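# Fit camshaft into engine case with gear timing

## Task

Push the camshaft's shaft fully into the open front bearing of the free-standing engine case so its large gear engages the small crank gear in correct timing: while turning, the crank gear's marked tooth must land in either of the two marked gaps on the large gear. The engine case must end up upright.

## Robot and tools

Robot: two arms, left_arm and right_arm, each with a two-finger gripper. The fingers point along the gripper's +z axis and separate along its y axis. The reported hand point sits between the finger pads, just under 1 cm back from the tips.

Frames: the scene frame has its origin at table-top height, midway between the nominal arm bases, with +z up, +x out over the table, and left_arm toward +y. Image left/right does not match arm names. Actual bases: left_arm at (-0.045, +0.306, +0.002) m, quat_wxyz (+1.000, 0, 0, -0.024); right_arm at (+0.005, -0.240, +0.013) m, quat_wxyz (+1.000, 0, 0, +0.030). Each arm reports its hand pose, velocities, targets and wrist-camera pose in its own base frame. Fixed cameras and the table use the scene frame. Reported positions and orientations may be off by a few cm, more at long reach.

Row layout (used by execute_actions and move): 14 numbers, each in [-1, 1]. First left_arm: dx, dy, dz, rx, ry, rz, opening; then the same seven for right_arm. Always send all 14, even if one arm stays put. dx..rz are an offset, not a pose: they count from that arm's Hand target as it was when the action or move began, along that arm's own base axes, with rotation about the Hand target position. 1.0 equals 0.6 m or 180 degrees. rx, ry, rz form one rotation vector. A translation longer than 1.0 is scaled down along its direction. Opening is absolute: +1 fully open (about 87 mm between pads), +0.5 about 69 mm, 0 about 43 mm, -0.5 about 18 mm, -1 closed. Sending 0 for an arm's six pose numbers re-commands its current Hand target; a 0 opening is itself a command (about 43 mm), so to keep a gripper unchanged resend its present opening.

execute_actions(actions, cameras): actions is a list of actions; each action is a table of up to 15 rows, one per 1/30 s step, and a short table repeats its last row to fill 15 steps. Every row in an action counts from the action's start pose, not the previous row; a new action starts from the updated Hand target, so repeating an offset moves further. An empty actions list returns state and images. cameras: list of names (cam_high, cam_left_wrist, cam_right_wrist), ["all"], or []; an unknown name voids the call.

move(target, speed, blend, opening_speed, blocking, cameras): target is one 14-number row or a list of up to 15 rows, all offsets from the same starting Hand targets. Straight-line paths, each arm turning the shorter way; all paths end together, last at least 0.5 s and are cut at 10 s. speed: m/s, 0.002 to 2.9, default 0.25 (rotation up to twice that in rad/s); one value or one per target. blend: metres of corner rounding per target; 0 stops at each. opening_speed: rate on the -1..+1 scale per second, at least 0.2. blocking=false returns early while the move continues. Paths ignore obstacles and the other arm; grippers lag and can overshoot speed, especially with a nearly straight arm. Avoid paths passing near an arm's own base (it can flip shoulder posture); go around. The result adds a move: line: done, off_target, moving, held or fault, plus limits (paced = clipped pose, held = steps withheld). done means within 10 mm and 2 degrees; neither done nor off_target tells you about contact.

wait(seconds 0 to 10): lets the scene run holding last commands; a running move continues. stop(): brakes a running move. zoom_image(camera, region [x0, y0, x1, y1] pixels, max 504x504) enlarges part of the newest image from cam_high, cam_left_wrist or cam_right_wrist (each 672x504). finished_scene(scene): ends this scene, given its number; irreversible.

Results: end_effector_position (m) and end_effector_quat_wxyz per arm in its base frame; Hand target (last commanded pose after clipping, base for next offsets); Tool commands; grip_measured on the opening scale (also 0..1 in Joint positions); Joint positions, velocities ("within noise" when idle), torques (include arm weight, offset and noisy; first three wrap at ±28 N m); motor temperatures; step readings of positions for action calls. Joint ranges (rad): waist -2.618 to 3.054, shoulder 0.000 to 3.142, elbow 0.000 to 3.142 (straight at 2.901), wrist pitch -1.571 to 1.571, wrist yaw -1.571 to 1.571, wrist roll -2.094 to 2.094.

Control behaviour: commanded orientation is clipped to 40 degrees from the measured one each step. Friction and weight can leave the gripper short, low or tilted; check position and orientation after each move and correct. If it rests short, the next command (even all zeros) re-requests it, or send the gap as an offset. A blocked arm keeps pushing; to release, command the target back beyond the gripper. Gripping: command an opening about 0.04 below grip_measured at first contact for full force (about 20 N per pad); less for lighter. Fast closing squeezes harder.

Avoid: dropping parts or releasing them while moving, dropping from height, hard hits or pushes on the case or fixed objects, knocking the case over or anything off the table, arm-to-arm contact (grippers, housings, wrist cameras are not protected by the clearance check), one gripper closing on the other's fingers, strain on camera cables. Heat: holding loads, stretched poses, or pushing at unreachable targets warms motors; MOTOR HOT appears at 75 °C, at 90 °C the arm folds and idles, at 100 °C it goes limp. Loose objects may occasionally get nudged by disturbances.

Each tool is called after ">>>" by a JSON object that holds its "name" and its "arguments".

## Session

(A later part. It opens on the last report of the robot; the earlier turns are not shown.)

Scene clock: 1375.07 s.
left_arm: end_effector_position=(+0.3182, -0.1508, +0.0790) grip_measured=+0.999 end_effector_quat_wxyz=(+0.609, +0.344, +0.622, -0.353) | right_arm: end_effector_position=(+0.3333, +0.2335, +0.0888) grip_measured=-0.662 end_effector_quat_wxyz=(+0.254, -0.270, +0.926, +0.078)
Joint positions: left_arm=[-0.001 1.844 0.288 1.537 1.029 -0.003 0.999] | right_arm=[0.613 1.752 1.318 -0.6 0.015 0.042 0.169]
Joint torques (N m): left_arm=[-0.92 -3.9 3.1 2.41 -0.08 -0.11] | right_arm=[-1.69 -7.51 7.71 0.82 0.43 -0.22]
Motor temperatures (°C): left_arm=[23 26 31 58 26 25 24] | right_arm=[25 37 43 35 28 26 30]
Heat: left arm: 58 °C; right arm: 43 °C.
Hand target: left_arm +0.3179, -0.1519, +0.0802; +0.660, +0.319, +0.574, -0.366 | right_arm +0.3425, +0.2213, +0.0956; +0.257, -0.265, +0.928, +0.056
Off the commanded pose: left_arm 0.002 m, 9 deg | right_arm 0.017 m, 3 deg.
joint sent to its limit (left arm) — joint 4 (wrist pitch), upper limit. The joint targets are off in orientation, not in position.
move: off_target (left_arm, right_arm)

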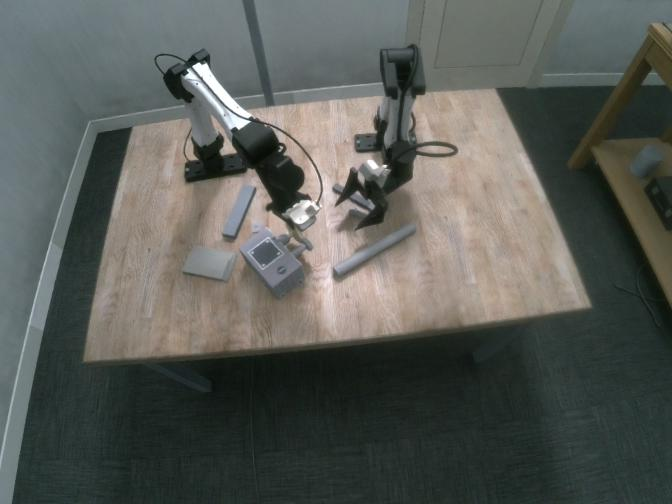

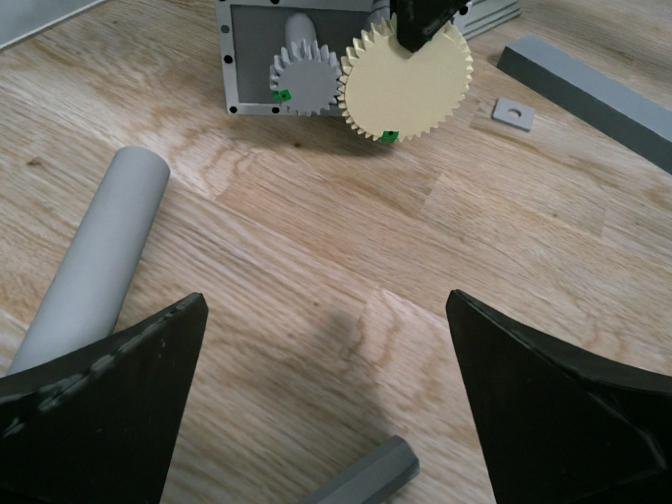

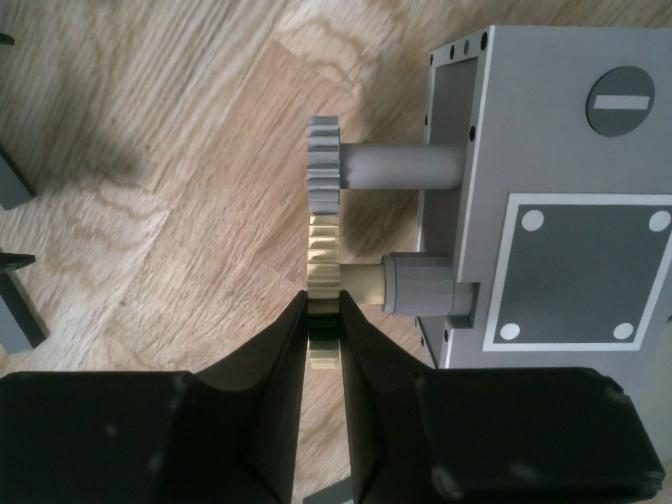

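>>> {"name": "zoom_image", "arguments": {"camera": "cam_left_wrist", "region": [262, 30, 402, 150]}}

>>> {"name": "zoom_image", "arguments": {"camera": "cam_left_wrist", "region": [310, 50, 370, 120]}}

>>> {"name": "zoom_image", "arguments": {"camera": "cam_left_wrist", "region": [330, 80, 410, 150]}}

>>> {"name": "zoom_image", "arguments": {"camera": "cam_left_wrist", "region": [265, 60, 350, 120]}}

Scaled by 3.600 from the camera's 672x504 image, which has a finer 960x720 frame.

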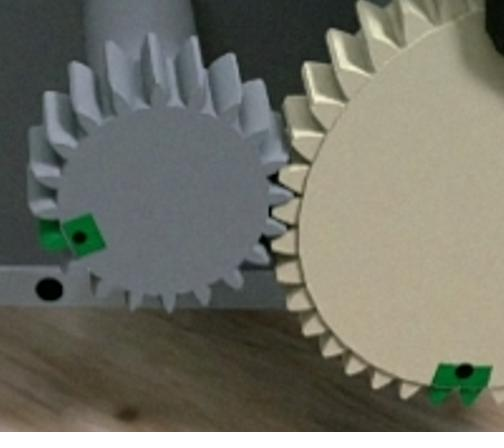

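Scaled by 7.200 from the camera's 672x504 image, which has a finer 960x720 frame.

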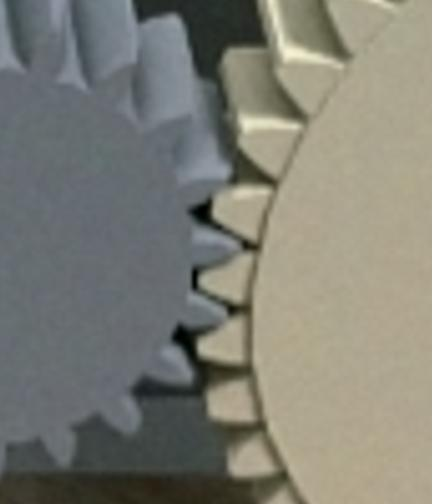

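Scaled by 6.300 from the camera's 672x504 image, which has a finer 960x720 frame.

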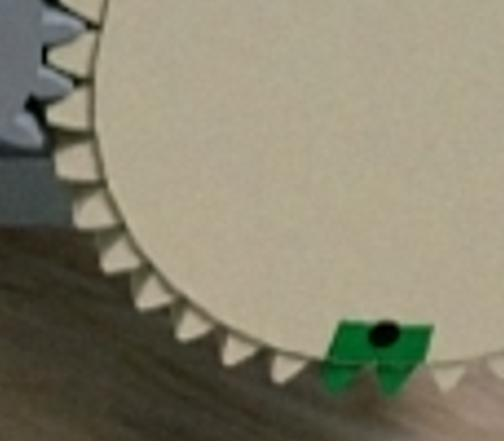

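Scaled by 5.929 from the camera's 672x504 image, which has a finer 960x720 frame.

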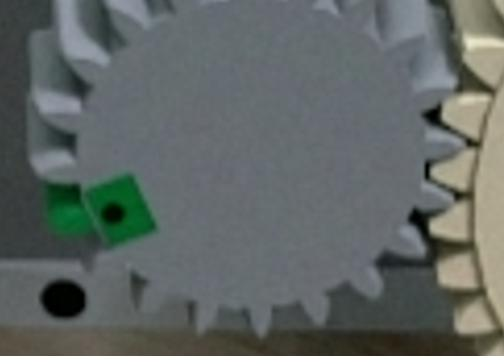

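>>> {"name": "zoom_image", "arguments": {"camera": "cam_left_wrist", "region": [265, 80, 315, 120]}}

>>> {"name": "zoom_image", "arguments": {"camera": "cam_left_wrist", "region": [295, 65, 350, 120]}}

>>> {"name": "zoom_image", "arguments": {"camera": "cam_left_wrist", "region": [330, 70, 370, 150]}}

>>> {"name": "zoom_image", "arguments": {"camera": "cam_left_wrist", "region": [350, 110, 410, 150]}}

Scaled by 10.080 from the camera's 672x504 image, which has a finer 960x720 frame.

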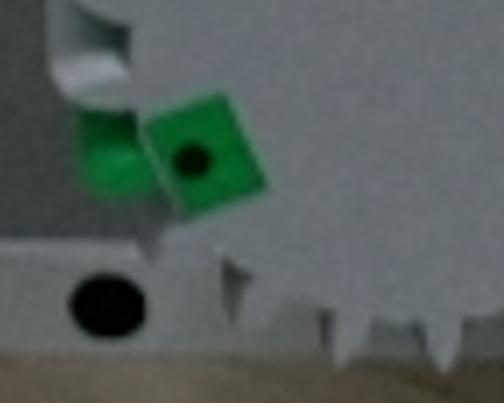

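Scaled by 9.164 from the camera's 672x504 image, which has a finer 960x720 frame.

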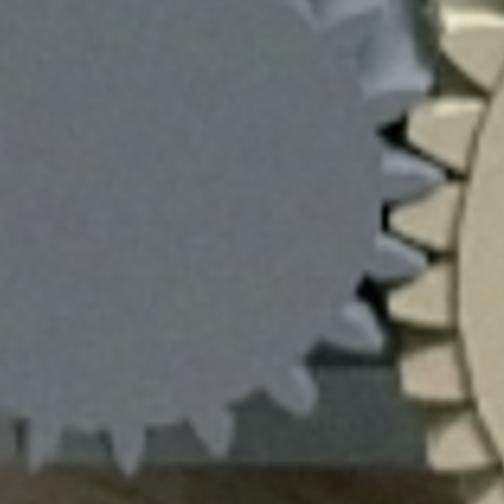

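Scaled by 6.300 from the camera's 672x504 image, which has a finer 960x720 frame.

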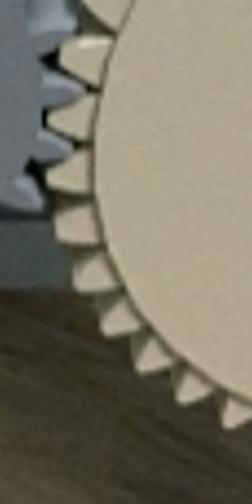

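Scaled by 8.400 from the camera's 672x504 image, which has a finer 960x720 frame.

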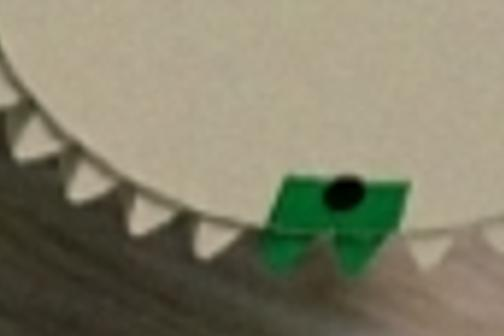

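>>> {"name": "zoom_image", "arguments": {"camera": "cam_left_wrist", "region": [265, 35, 350, 105]}}

>>> {"name": "zoom_image", "arguments": {"camera": "cam_left_wrist", "region": [268, 92, 298, 120]}}

>>> {"name": "zoom_image", "arguments": {"camera": "cam_left_wrist", "region": [325, 5, 480, 150]}}

Scaled by 5.929 from the camera's 672x504 image, which has a finer 960x720 frame.

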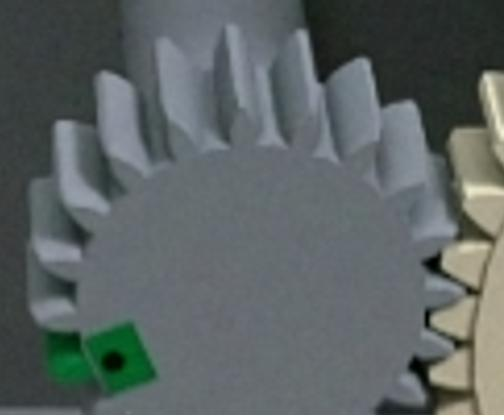

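Scaled by 16.800 from the camera's 672x504 image, which has a finer 960x720 frame.

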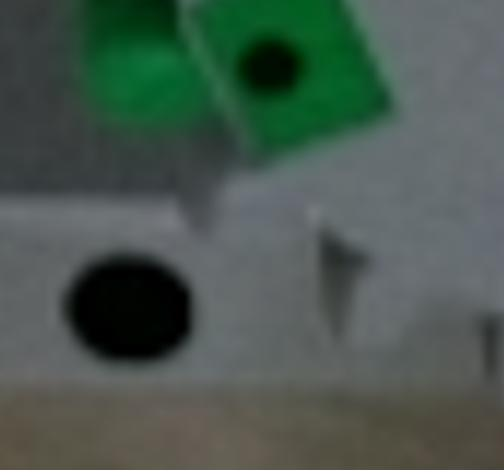

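Scaled by 3.252 from the camera's 672x504 image, which has a finer 960x720 frame.

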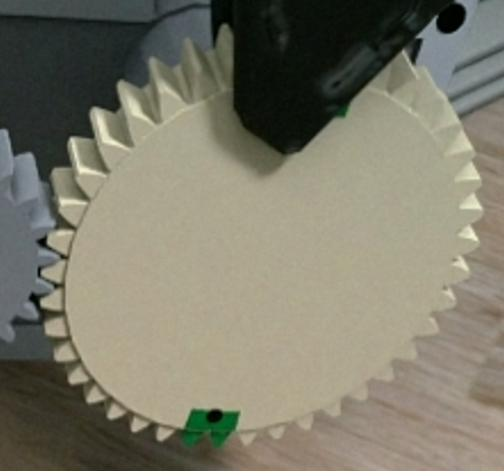

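>>> {"name": "zoom_image", "arguments": {"camera": "cam_left_wrist", "region": [332, 74, 362, 104]}}

>>> {"name": "zoom_image", "arguments": {"camera": "cam_left_wrist", "region": [336, 98, 366, 128]}}

>>> {"name": "zoom_image", "arguments": {"camera": "cam_left_wrist", "region": [345, 115, 400, 150]}}

>>> {"name": "zoom_image", "arguments": {"camera": "cam_left_wrist", "region": [300, 90, 345, 122]}}

>>> {"name": "zoom_image", "arguments": {"camera": "cam_left_wrist", "region": [268, 92, 318, 122]}}

Scaled by 16.800 from the camera's 672x504 image, which has a finer 960x720 frame.

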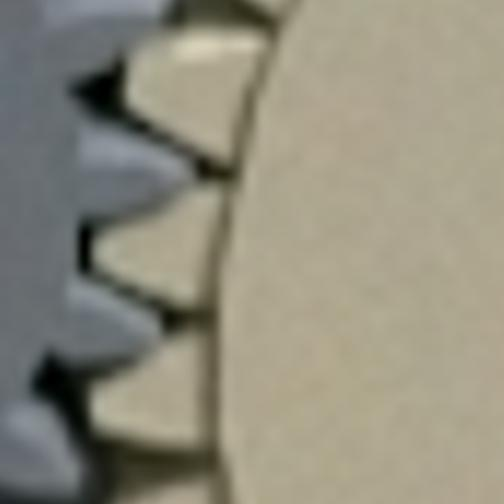

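Scaled by 16.800 from the camera's 672x504 image, which has a finer 960x720 frame.

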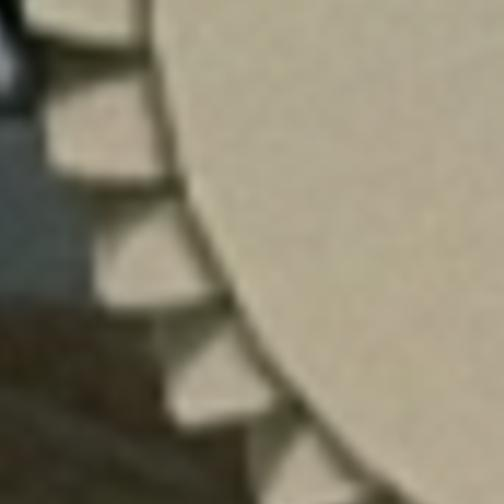

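Scaled by 9.164 from the camera's 672x504 image, which has a finer 960x720 frame.

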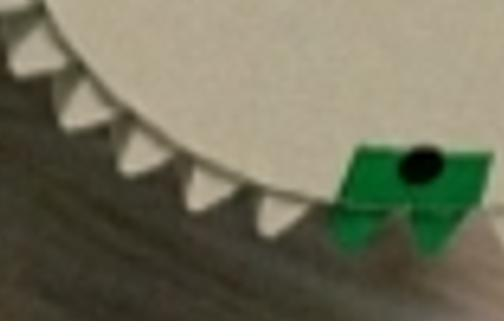

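Scaled by 11.200 from the camera's 672x504 image, which has a finer 960x720 frame.

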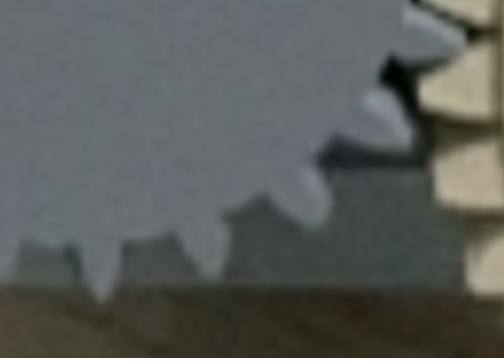

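Scaled by 10.080 from the camera's 672x504 image, which has a finer 960x720 frame.

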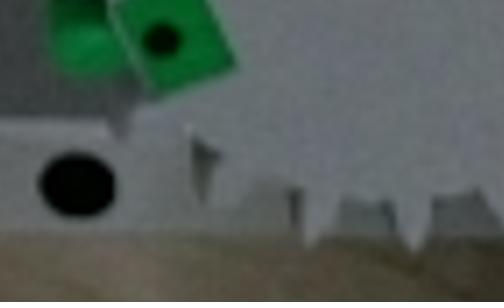

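>>> {"name": "zoom_image", "arguments": {"camera": "cam_left_wrist", "region": [332, 5, 402, 95]}}

>>> {"name": "zoom_image", "arguments": {"camera": "cam_left_wrist", "region": [395, 0, 485, 90]}}

>>> {"name": "zoom_image", "arguments": {"camera": "cam_left_wrist", "region": [385, 70, 485, 150]}}

>>> {"name": "zoom_image", "arguments": {"camera": "cam_left_wrist", "region": [266, 36, 346, 106]}}

Scaled by 5.600 from the camera's 672x504 image, which has a finer 960x720 frame.

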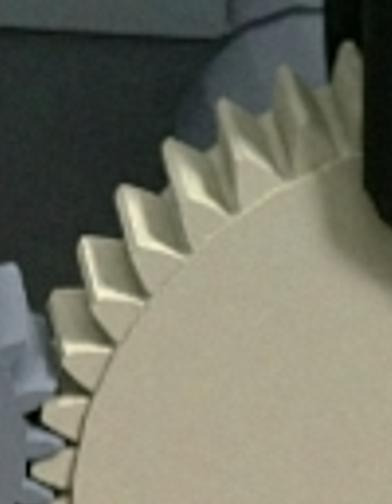

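Scaled by 5.600 from the camera's 672x504 image, which has a finer 960x720 frame.

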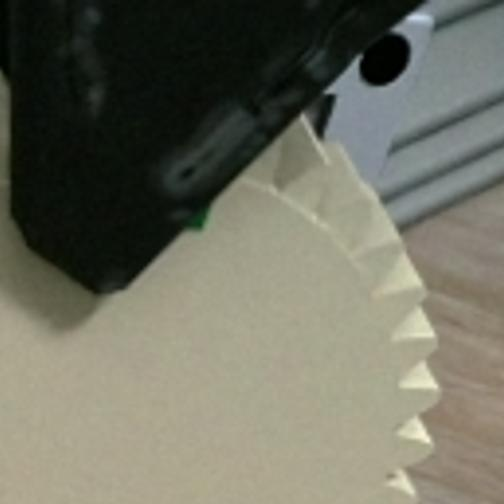

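Scaled by 5.040 from the camera's 672x504 image, which has a finer 960x720 frame.

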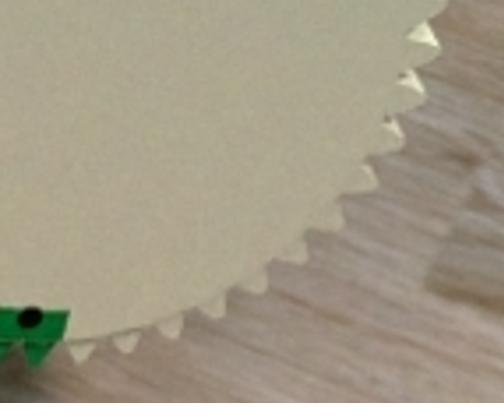

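Scaled by 6.300 from the camera's 672x504 image, which has a finer 960x720 frame.

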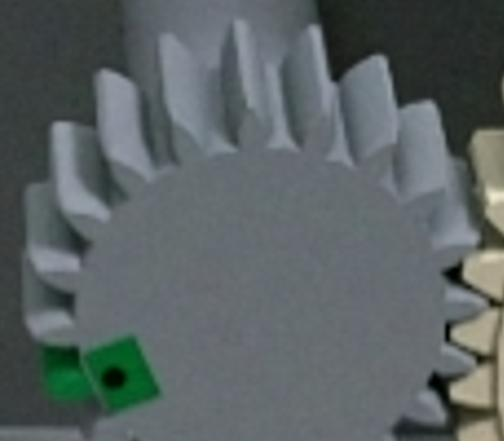

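>>> {"name": "move", "arguments": {"target": [[0,0,0,0,0,0,1,-0.0285,0.0456,0,0,0,0,-0.9]], "speed": 0.08, "cameras": ["cam_left_wrist","cam_right_wrist"]}}

>>> {"name": "zoom_image", "arguments": {"camera": "cam_left_wrist", "region": [250, 10, 500, 180]}}

>>> {"name": "zoom_image", "arguments": {"camera": "cam_right_wrist", "region": [270, 100, 470, 340]}}

Scene clock: 1577.83 s.
left_arm: end_effector_position=(+0.3182, -0.1508, +0.0790) grip_measured=+0.999 end_effector_quat_wxyz=(+0.609, +0.344, +0.622, -0.353) | right_arm: end_effector_position=(+0.3307, +0.2374, +0.0887) grip_measured=-0.660 end_effector_quat_wxyz=(+0.260, -0.264, +0.927, +0.047)
Joint positions: left_arm=[-0.001 1.844 0.288 1.537 1.029 -0.003 0.999] | right_arm=[0.66 1.762 1.331 -0.614 0.104 0.076 0.17]
Joint torques (N m): left_arm=[-0.92 -3.92 3.1 2.41 -0.08 -0.11] | right_arm=[2.32 -7.46 7.75 0.85 0 0.18]
Motor temperatures (°C): left_arm=[23 27 30 59 26 25 24] | right_arm=[25 36 47 33 28 26 30]
Heat: left arm: 59 °C; right arm: 47 °C.
Hand target: left_arm +0.3179, -0.1519, +0.0802; +0.660, +0.319, +0.574, -0.366 | right_arm +0.3254, +0.2486, +0.0955; +0.257, -0.265, +0.928, +0.056
Off the commanded pose: left_arm 0.002 m, 9 deg | right_arm 0.014 m, 1 deg.
joint sent to its limit (left arm) — joint 4 (wrist pitch), upper limit. The joint targets are off in orientation, not in position.
move: off_target (left_arm, right_arm)
Images, in order (width x height): cam_left_wrist 672x504, cam_right_wrist 672x504.

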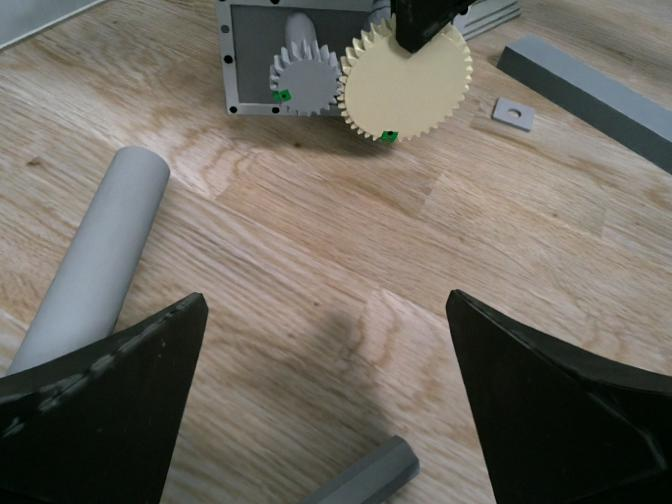

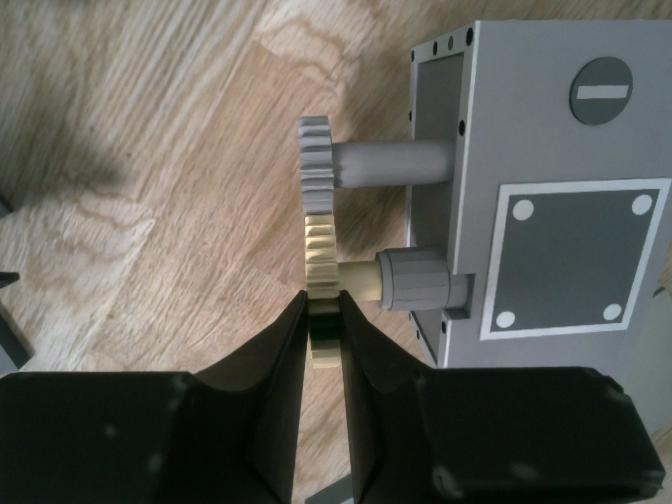

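Scaled by 2.016 from the camera's 672x504 image, which has a finer 960x720 frame.

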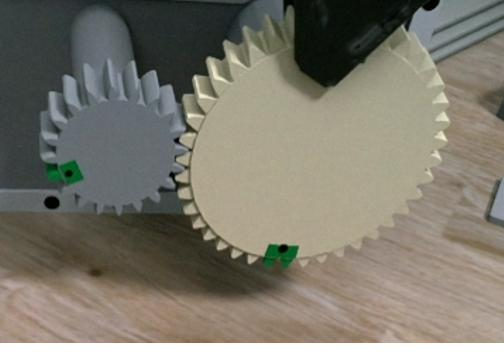

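Scaled by 2.100 from the camera's 672x504 image, which has a finer 960x720 frame.

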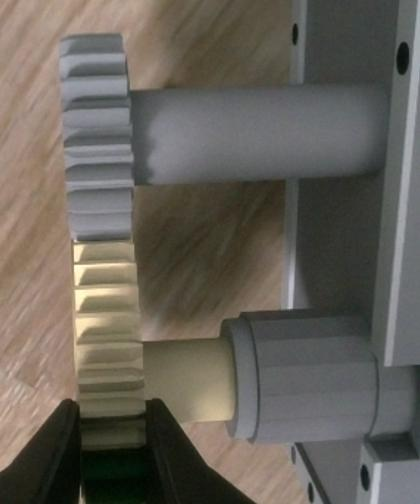

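>>> {"name": "move", "arguments": {"target": [[0,0,0,0,0,0,1,-0.0106,0.017,0,0.003,-0.005,0.0,-0.9],[0,0,0,0,0,0,1,-0.0124,0.0198,0,-0.003,0.005,0.0,-0.9],[0,0,0,0,0,0,1,-0.0124,0.0198,0,0,0,0,-0.9]], "speed": 0.08, "cameras": ["cam_left_wrist","cam_right_wrist","cam_high"]}}

>>> {"name": "zoom_image", "arguments": {"camera": "cam_right_wrist", "region": [270, 100, 470, 340]}}

Scene clock: 1584.23 s.
left_arm: end_effector_position=(+0.3182, -0.1508, +0.0790) grip_measured=+0.999 end_effector_quat_wxyz=(+0.609, +0.344, +0.622, -0.353) | right_arm: end_effector_position=(+0.3257, +0.2442, +0.0885) grip_measured=-0.659 end_effector_quat_wxyz=(+0.253, -0.258, +0.932, +0.035)
Joint positions: left_arm=[-0.001 1.844 0.288 1.537 1.029 -0.003 0.999] | right_arm=[0.692 1.784 1.364 -0.652 0.14 0.116 0.17]
Joint torques (N m): left_arm=[-0.94 -3.92 3.08 2.41 -0.08 -0.11] | right_arm=[2.92 -8.84 6.08 1.09 -0.19 0.09]
Motor temperatures (°C): left_arm=[23 27 29 59 26 25 24] | right_arm=[25 37 46 33 27 26 30]
Heat: left arm: 59 °C; right arm: 46 °C.
Hand target: left_arm +0.3179, -0.1519, +0.0802; +0.660, +0.319, +0.574, -0.366 | right_arm +0.3180, +0.2605, +0.0955; +0.257, -0.265, +0.928, +0.056
Off the commanded pose: left_arm 0.002 m, 9 deg | right_arm 0.019 m, 3 deg.
joint sent to its limit (left arm) — joint 4 (wrist pitch), upper limit. The joint targets are off in orientation, not in position.
move: off_target (left_arm, right_arm)

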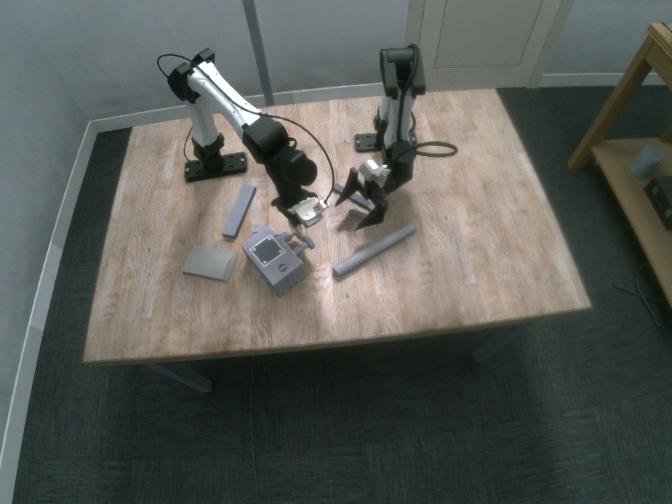

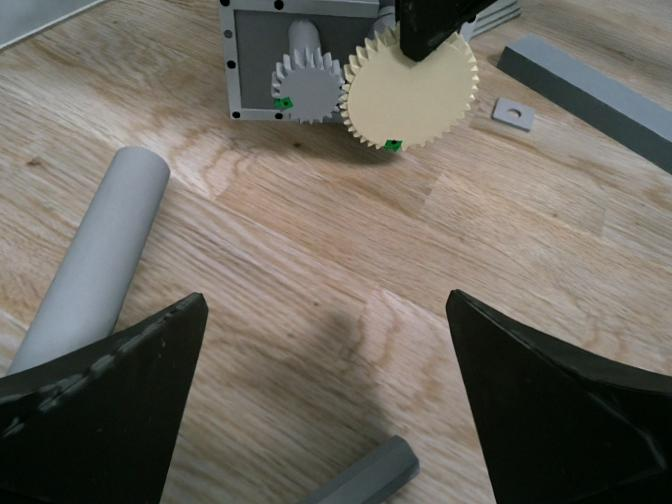

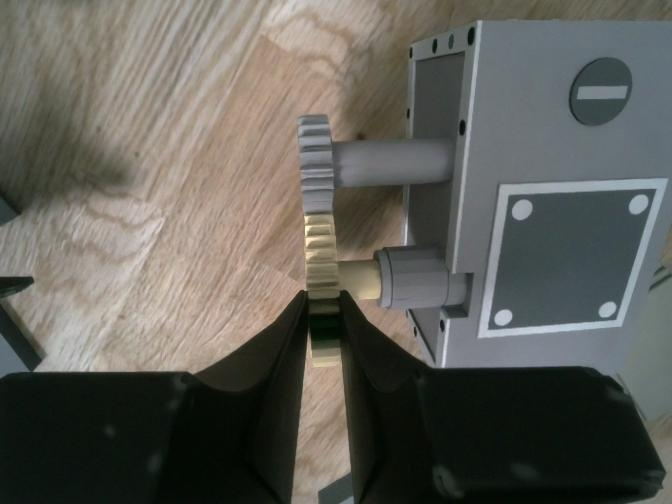

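Scaled by 2.100 from the camera's 672x504 image, which has a finer 960x720 frame.

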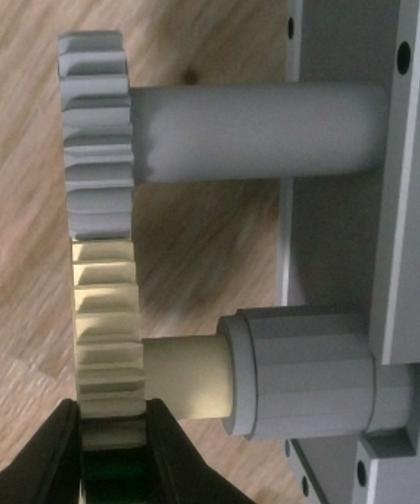

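>>> {"name": "move", "arguments": {"target": [[0,0,0,0,0,0,1,0,0,0,0.0118,-0.0188,0.0,-0.9],[0,0,0,0,0,0,1,-0.0018,0.0028,0,-0.0118,0.0188,0.0,-0.9],[0,0,0,0,0,0,1,-0.0018,0.0028,0,0.0118,-0.0188,0.0,-0.9],[0,0,0,0,0,0,1,-0.0018,0.0028,0,0,0,0,-0.9]], "speed": 0.1, "cameras": ["cam_left_wrist","cam_right_wrist","cam_high"]}}

>>> {"name": "zoom_image", "arguments": {"camera": "cam_right_wrist", "region": [270, 100, 470, 340]}}

>>> {"name": "zoom_image", "arguments": {"camera": "cam_left_wrist", "region": [250, 10, 500, 180]}}

Scene clock: 1614.57 s.
left_arm: end_effector_position=(+0.3182, -0.1508, +0.0790) grip_measured=+0.999 end_effector_quat_wxyz=(+0.609, +0.344, +0.622, -0.353) | right_arm: end_effector_position=(+0.3251, +0.2462, +0.0889) grip_measured=-0.657 end_effector_quat_wxyz=(+0.266, -0.258, +0.928, +0.029)
Joint positions: left_arm=[-0.001 1.844 0.288 1.537 1.029 -0.003 0.999] | right_arm=[0.707 1.771 1.342 -0.624 0.165 0.12 0.171]
Joint torques (N m): left_arm=[-0.92 -3.9 3.08 2.41 -0.09 -0.11] | right_arm=[2.09 -7.58 7.79 0.86 -0.42 0.12]
Motor temperatures (°C): left_arm=[23 27 29 59 26 25 24] | right_arm=[26 38 44 33 27 26 30]
Heat: left arm: 59 °C; right arm: 44 °C.
Hand target: left_arm +0.3179, -0.1519, +0.0802; +0.660, +0.319, +0.574, -0.366 | right_arm +0.3168, +0.2622, +0.0955; +0.257, -0.265, +0.928, +0.056
Off the commanded pose: left_arm 0.002 m, 9 deg | right_arm 0.019 m, 3 deg.
joint sent to its limit (left arm) — joint 4 (wrist pitch), upper limit. The joint targets are off in orientation, not in position.
move: off_target (left_arm, right_arm)

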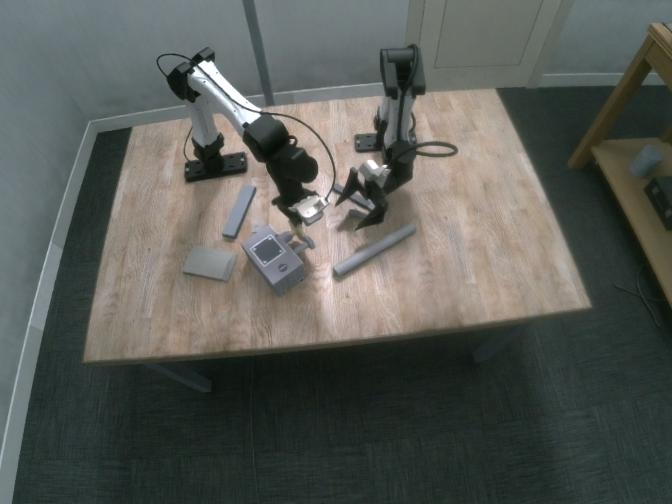

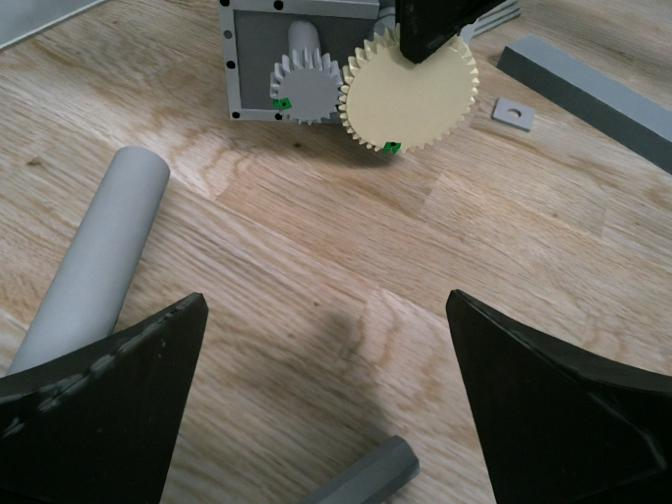

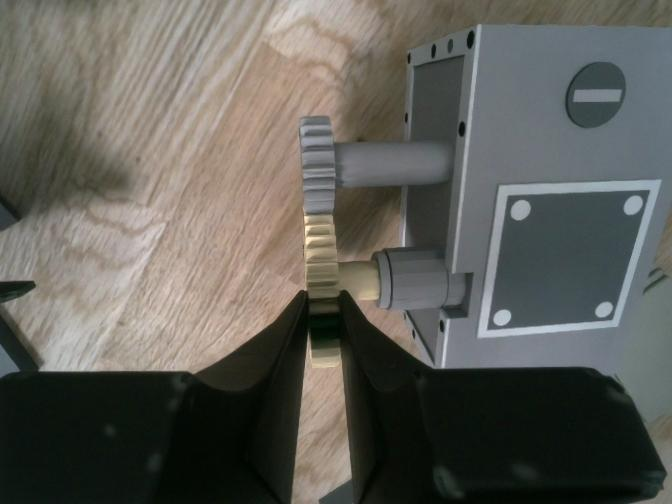

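Scaled by 2.100 from the camera's 672x504 image, which has a finer 960x720 frame.

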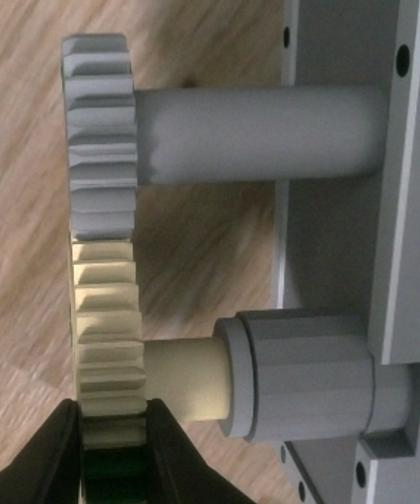

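Scaled by 2.016 from the camera's 672x504 image, which has a finer 960x720 frame.

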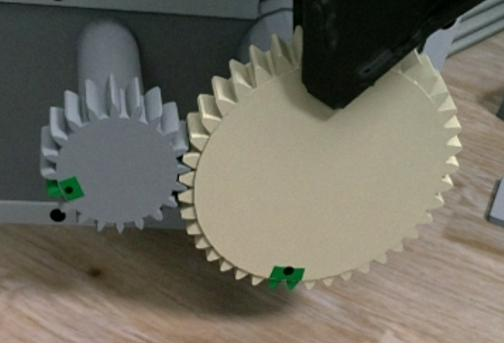

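>>> {"name": "move", "arguments": {"target": [[0,0,0,0,0,0,1,0,0,0,0.025,0.0145,0.0,-0.9],[0,0,0,0,0,0,1,-0.0018,0.0028,0,0.031,0.0045,0.0,-0.9],[0,0,0,0,0,0,1,-0.0036,0.0056,0,0.019,0.0245,0.0,-0.9],[0,0,0,0,0,0,1,-0.0036,0.0056,0,0.025,0.0145,0,-0.9]], "speed": 0.1, "cameras": ["cam_left_wrist","cam_right_wrist","cam_high"]}}

>>> {"name": "zoom_image", "arguments": {"camera": "cam_right_wrist", "region": [270, 100, 470, 340]}}

>>> {"name": "zoom_image", "arguments": {"camera": "cam_high", "region": [270, 218, 330, 266]}}

Scene clock: 1630.07 s.
left_arm: end_effector_position=(+0.3182, -0.1508, +0.0790) grip_measured=+0.999 end_effector_quat_wxyz=(+0.609, +0.344, +0.622, -0.353) | right_arm: end_effector_position=(+0.3224, +0.2527, +0.0892) grip_measured=-0.662 end_effector_quat_wxyz=(+0.241, -0.253, +0.934, +0.069)
Joint positions: left_arm=[-0.001 1.844 0.288 1.537 1.029 -0.003 0.999] | right_arm=[0.679 1.788 1.374 -0.653 0.066 0.133 0.169]
Joint torques (N m): left_arm=[-0.92 -3.92 3.1 2.41 -0.08 -0.11] | right_arm=[1.63 -10.17 4.3 1.27 -0.41 0.15]
Motor temperatures (°C): left_arm=[23 27 29 59 26 25 24] | right_arm=[26 38 44 33 27 26 30]
Heat: left arm: 59 °C; right arm: 44 °C.
Hand target: left_arm +0.3179, -0.1519, +0.0802; +0.660, +0.319, +0.574, -0.366 | right_arm +0.3147, +0.2656, +0.0956; +0.246, -0.253, +0.930, +0.099
Off the commanded pose: left_arm 0.002 m, 9 deg | right_arm 0.016 m, 3 deg.
joint sent to its limit (left arm) — joint 4 (wrist pitch), upper limit. The joint targets are off in orientation, not in position.
move: off_target (left_arm, right_arm)

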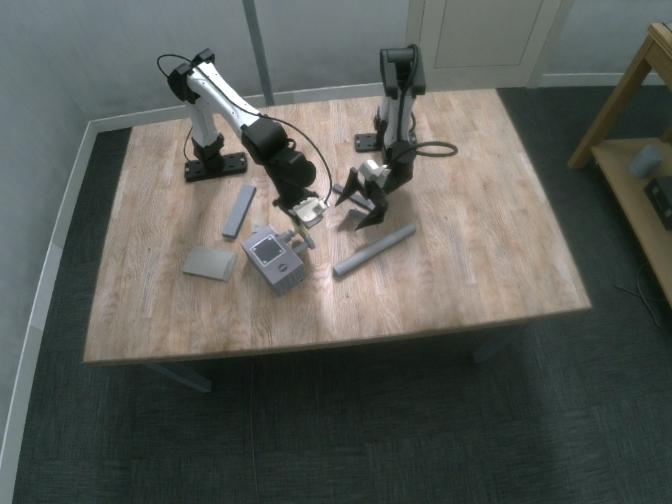

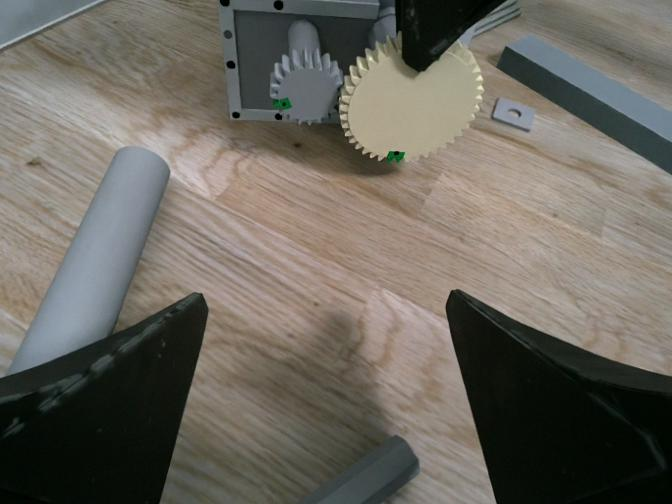

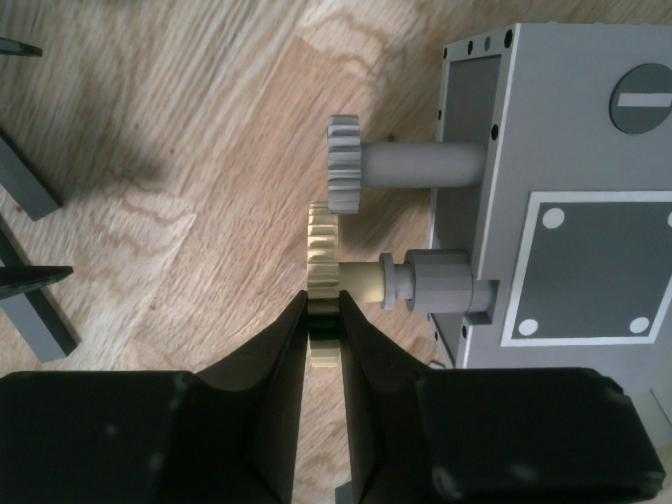

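Scaled by 2.100 from the camera's 672x504 image, which has a finer 960x720 frame.

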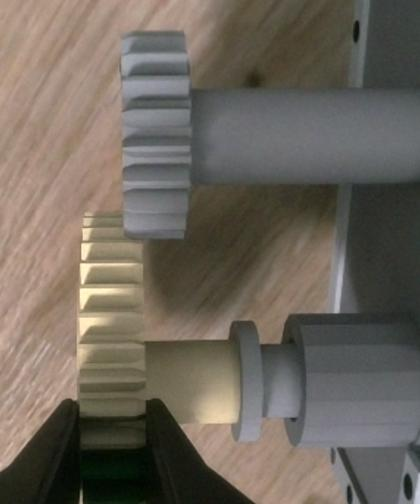

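Scaled by 8.400 from the camera's 672x504 image, which has a finer 960x720 frame.

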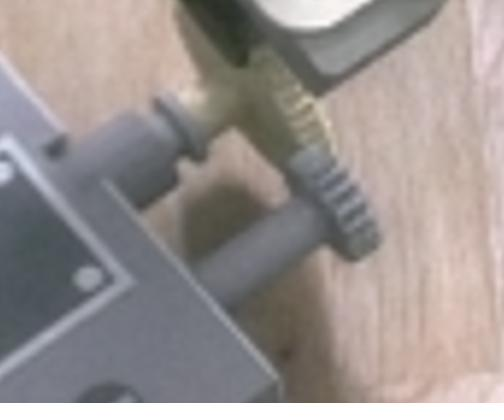

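>>> {"name": "move", "arguments": {"target": [[0,0,0,0,0,0,1,-0.0088,0.0141,0,0,0,0.0,-0.9]], "speed": 0.06, "cameras": ["cam_left_wrist","cam_right_wrist","cam_high"]}}

>>> {"name": "zoom_image", "arguments": {"camera": "cam_right_wrist", "region": [270, 100, 470, 340]}}

>>> {"name": "zoom_image", "arguments": {"camera": "cam_left_wrist", "region": [250, 10, 500, 180]}}

Scene clock: 1637.93 s.
left_arm: end_effector_position=(+0.3182, -0.1508, +0.0790) grip_measured=+0.999 end_effector_quat_wxyz=(+0.609, +0.344, +0.622, -0.353) | right_arm: end_effector_position=(+0.3181, +0.2598, +0.0896) grip_measured=-0.662 end_effector_quat_wxyz=(+0.244, -0.253, +0.934, +0.070)
Joint positions: left_arm=[-0.001 1.844 0.288 1.537 1.029 -0.003 0.999] | right_arm=[0.703 1.788 1.374 -0.649 0.078 0.154 0.169]
Joint torques (N m): left_arm=[-0.94 -3.92 3.08 2.41 -0.08 -0.11] | right_arm=[2 -9.69 4.78 1.22 -0.38 0.18]
Motor temperatures (°C): left_arm=[23 27 29 59 26 25 24] | right_arm=[25 38 43 33 27 26 30]
Heat: left arm: 59 °C; right arm: 43 °C.
Hand target: left_arm +0.3179, -0.1519, +0.0802; +0.660, +0.319, +0.574, -0.366 | right_arm +0.3095, +0.2740, +0.0956; +0.246, -0.253, +0.930, +0.099
Off the commanded pose: left_arm 0.002 m, 9 deg | right_arm 0.018 m, 3 deg.
joint sent to its limit (left arm) — joint 4 (wrist pitch), upper limit. The joint targets are off in orientation, not in position.
move: off_target (left_arm, right_arm)

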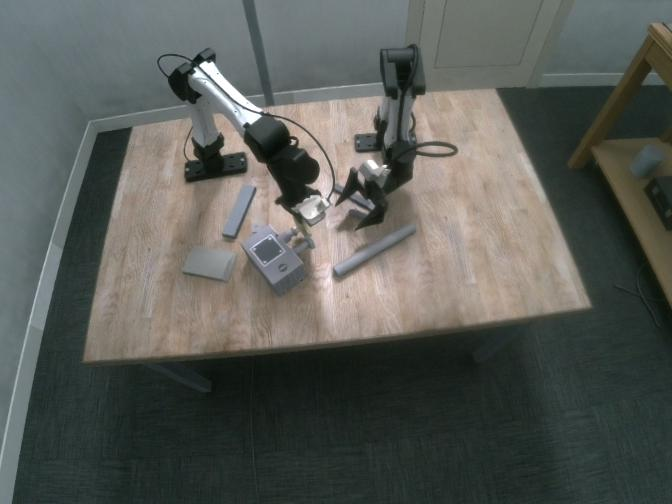

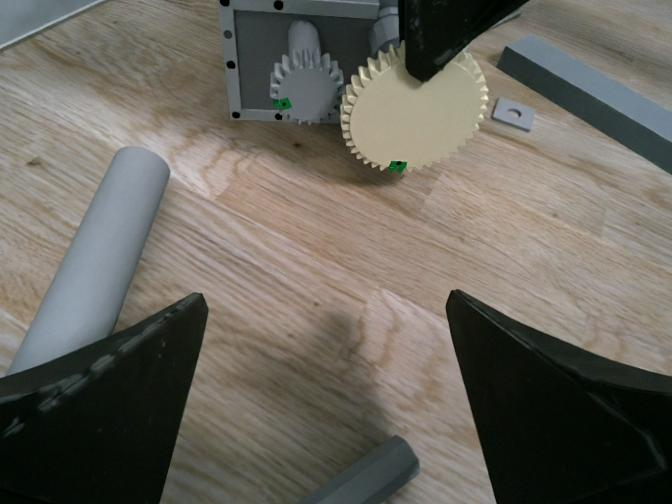

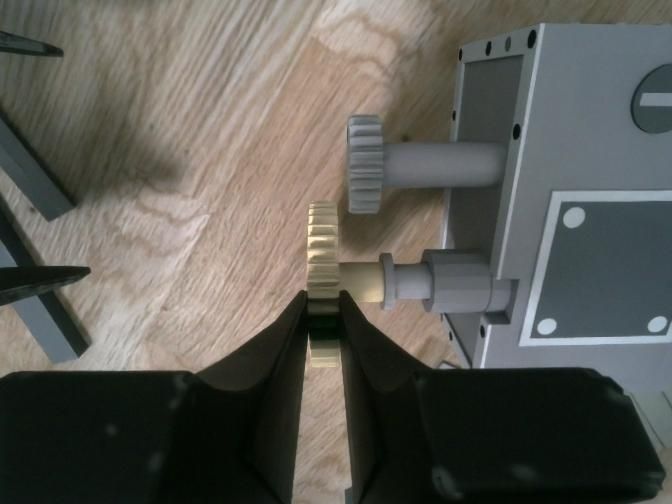

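Scaled by 2.100 from the camera's 672x504 image, which has a finer 960x720 frame.

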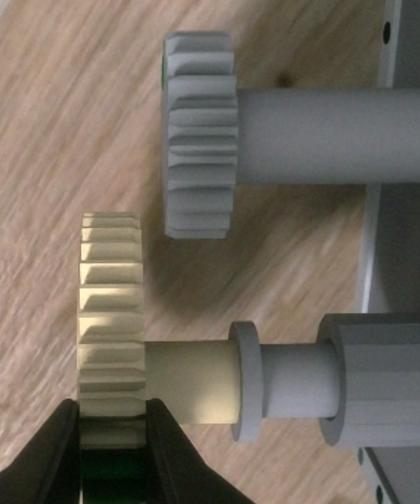

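Scaled by 2.016 from the camera's 672x504 image, which has a finer 960x720 frame.

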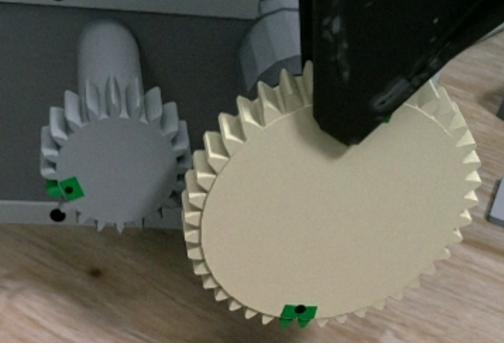

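>>> {"name": "move", "arguments": {"target": [[0,0,0,0,0,0,1,-0.001,-0.0006,-0.0008,0.0265,-0.0424,0.0,-0.9]], "speed": 0.1, "cameras": ["cam_left_wrist","cam_right_wrist"]}}

>>> {"name": "zoom_image", "arguments": {"camera": "cam_left_wrist", "region": [250, 10, 500, 180]}}

>>> {"name": "zoom_image", "arguments": {"camera": "cam_right_wrist", "region": [270, 100, 470, 340]}}

Scene clock: 1645.90 s.
left_arm: end_effector_position=(+0.3182, -0.1508, +0.0790) grip_measured=+0.999 end_effector_quat_wxyz=(+0.609, +0.344, +0.622, -0.353) | right_arm: end_effector_position=(+0.3114, +0.2635, +0.0900) grip_measured=-0.662 end_effector_quat_wxyz=(+0.307, -0.250, +0.913, +0.097)
Joint positions: left_arm=[-0.001 1.844 0.288 1.537 1.029 -0.003 0.999] | right_arm=[0.726 1.667 1.175 -0.429 0.093 0.16 0.169]
Joint torques (N m): left_arm=[-0.91 -3.9 3.08 2.41 -0.08 -0.11] | right_arm=[1.11 -8.64 4.16 1.64 -0.22 0.12]
Motor temperatures (°C): left_arm=[23 27 29 60 26 25 24] | right_arm=[25 38 43 33 27 26 30]
Heat: left arm: 60 °C; right arm: 43 °C.
Hand target: left_arm +0.3179, -0.1519, +0.0802; +0.660, +0.319, +0.574, -0.366 | right_arm +0.3088, +0.2737, +0.0951; +0.317, -0.249, +0.907, +0.120
Off the commanded pose: left_arm 0.002 m, 9 deg | right_arm 0.012 m, 3 deg.
joint sent to its limit (left arm) — joint 4 (wrist pitch), upper limit. The joint targets are off in orientation, not in position.
move: off_target (left_arm, right_arm)
Images, in order (width x height): cam_left_wrist 672x504, cam_right_wrist 672x504.

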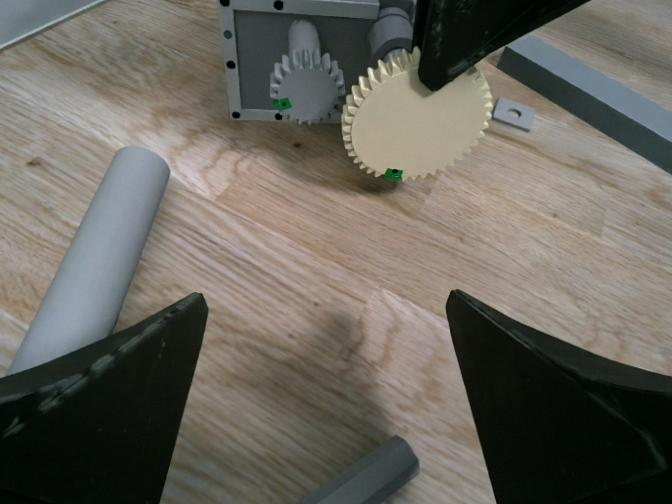

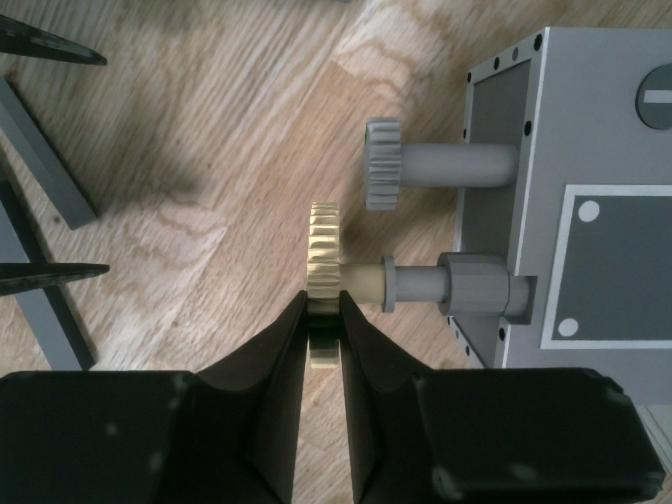

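Scaled by 2.016 from the camera's 672x504 image, which has a finer 960x720 frame.

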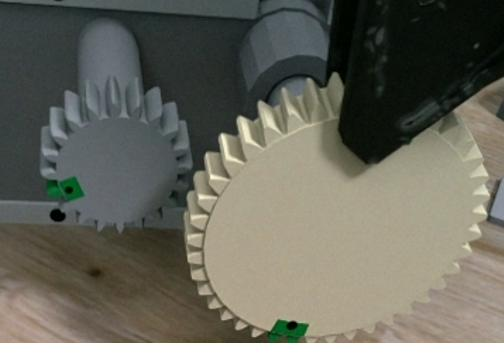

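Scaled by 2.100 from the camera's 672x504 image, which has a finer 960x720 frame.

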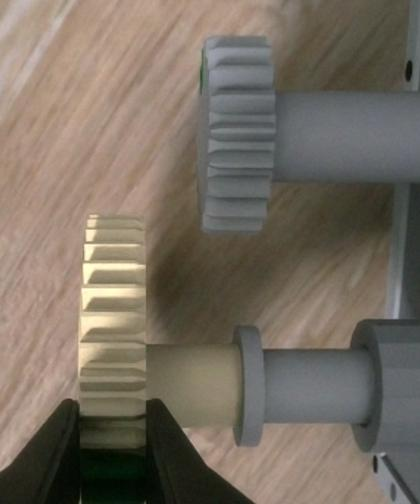

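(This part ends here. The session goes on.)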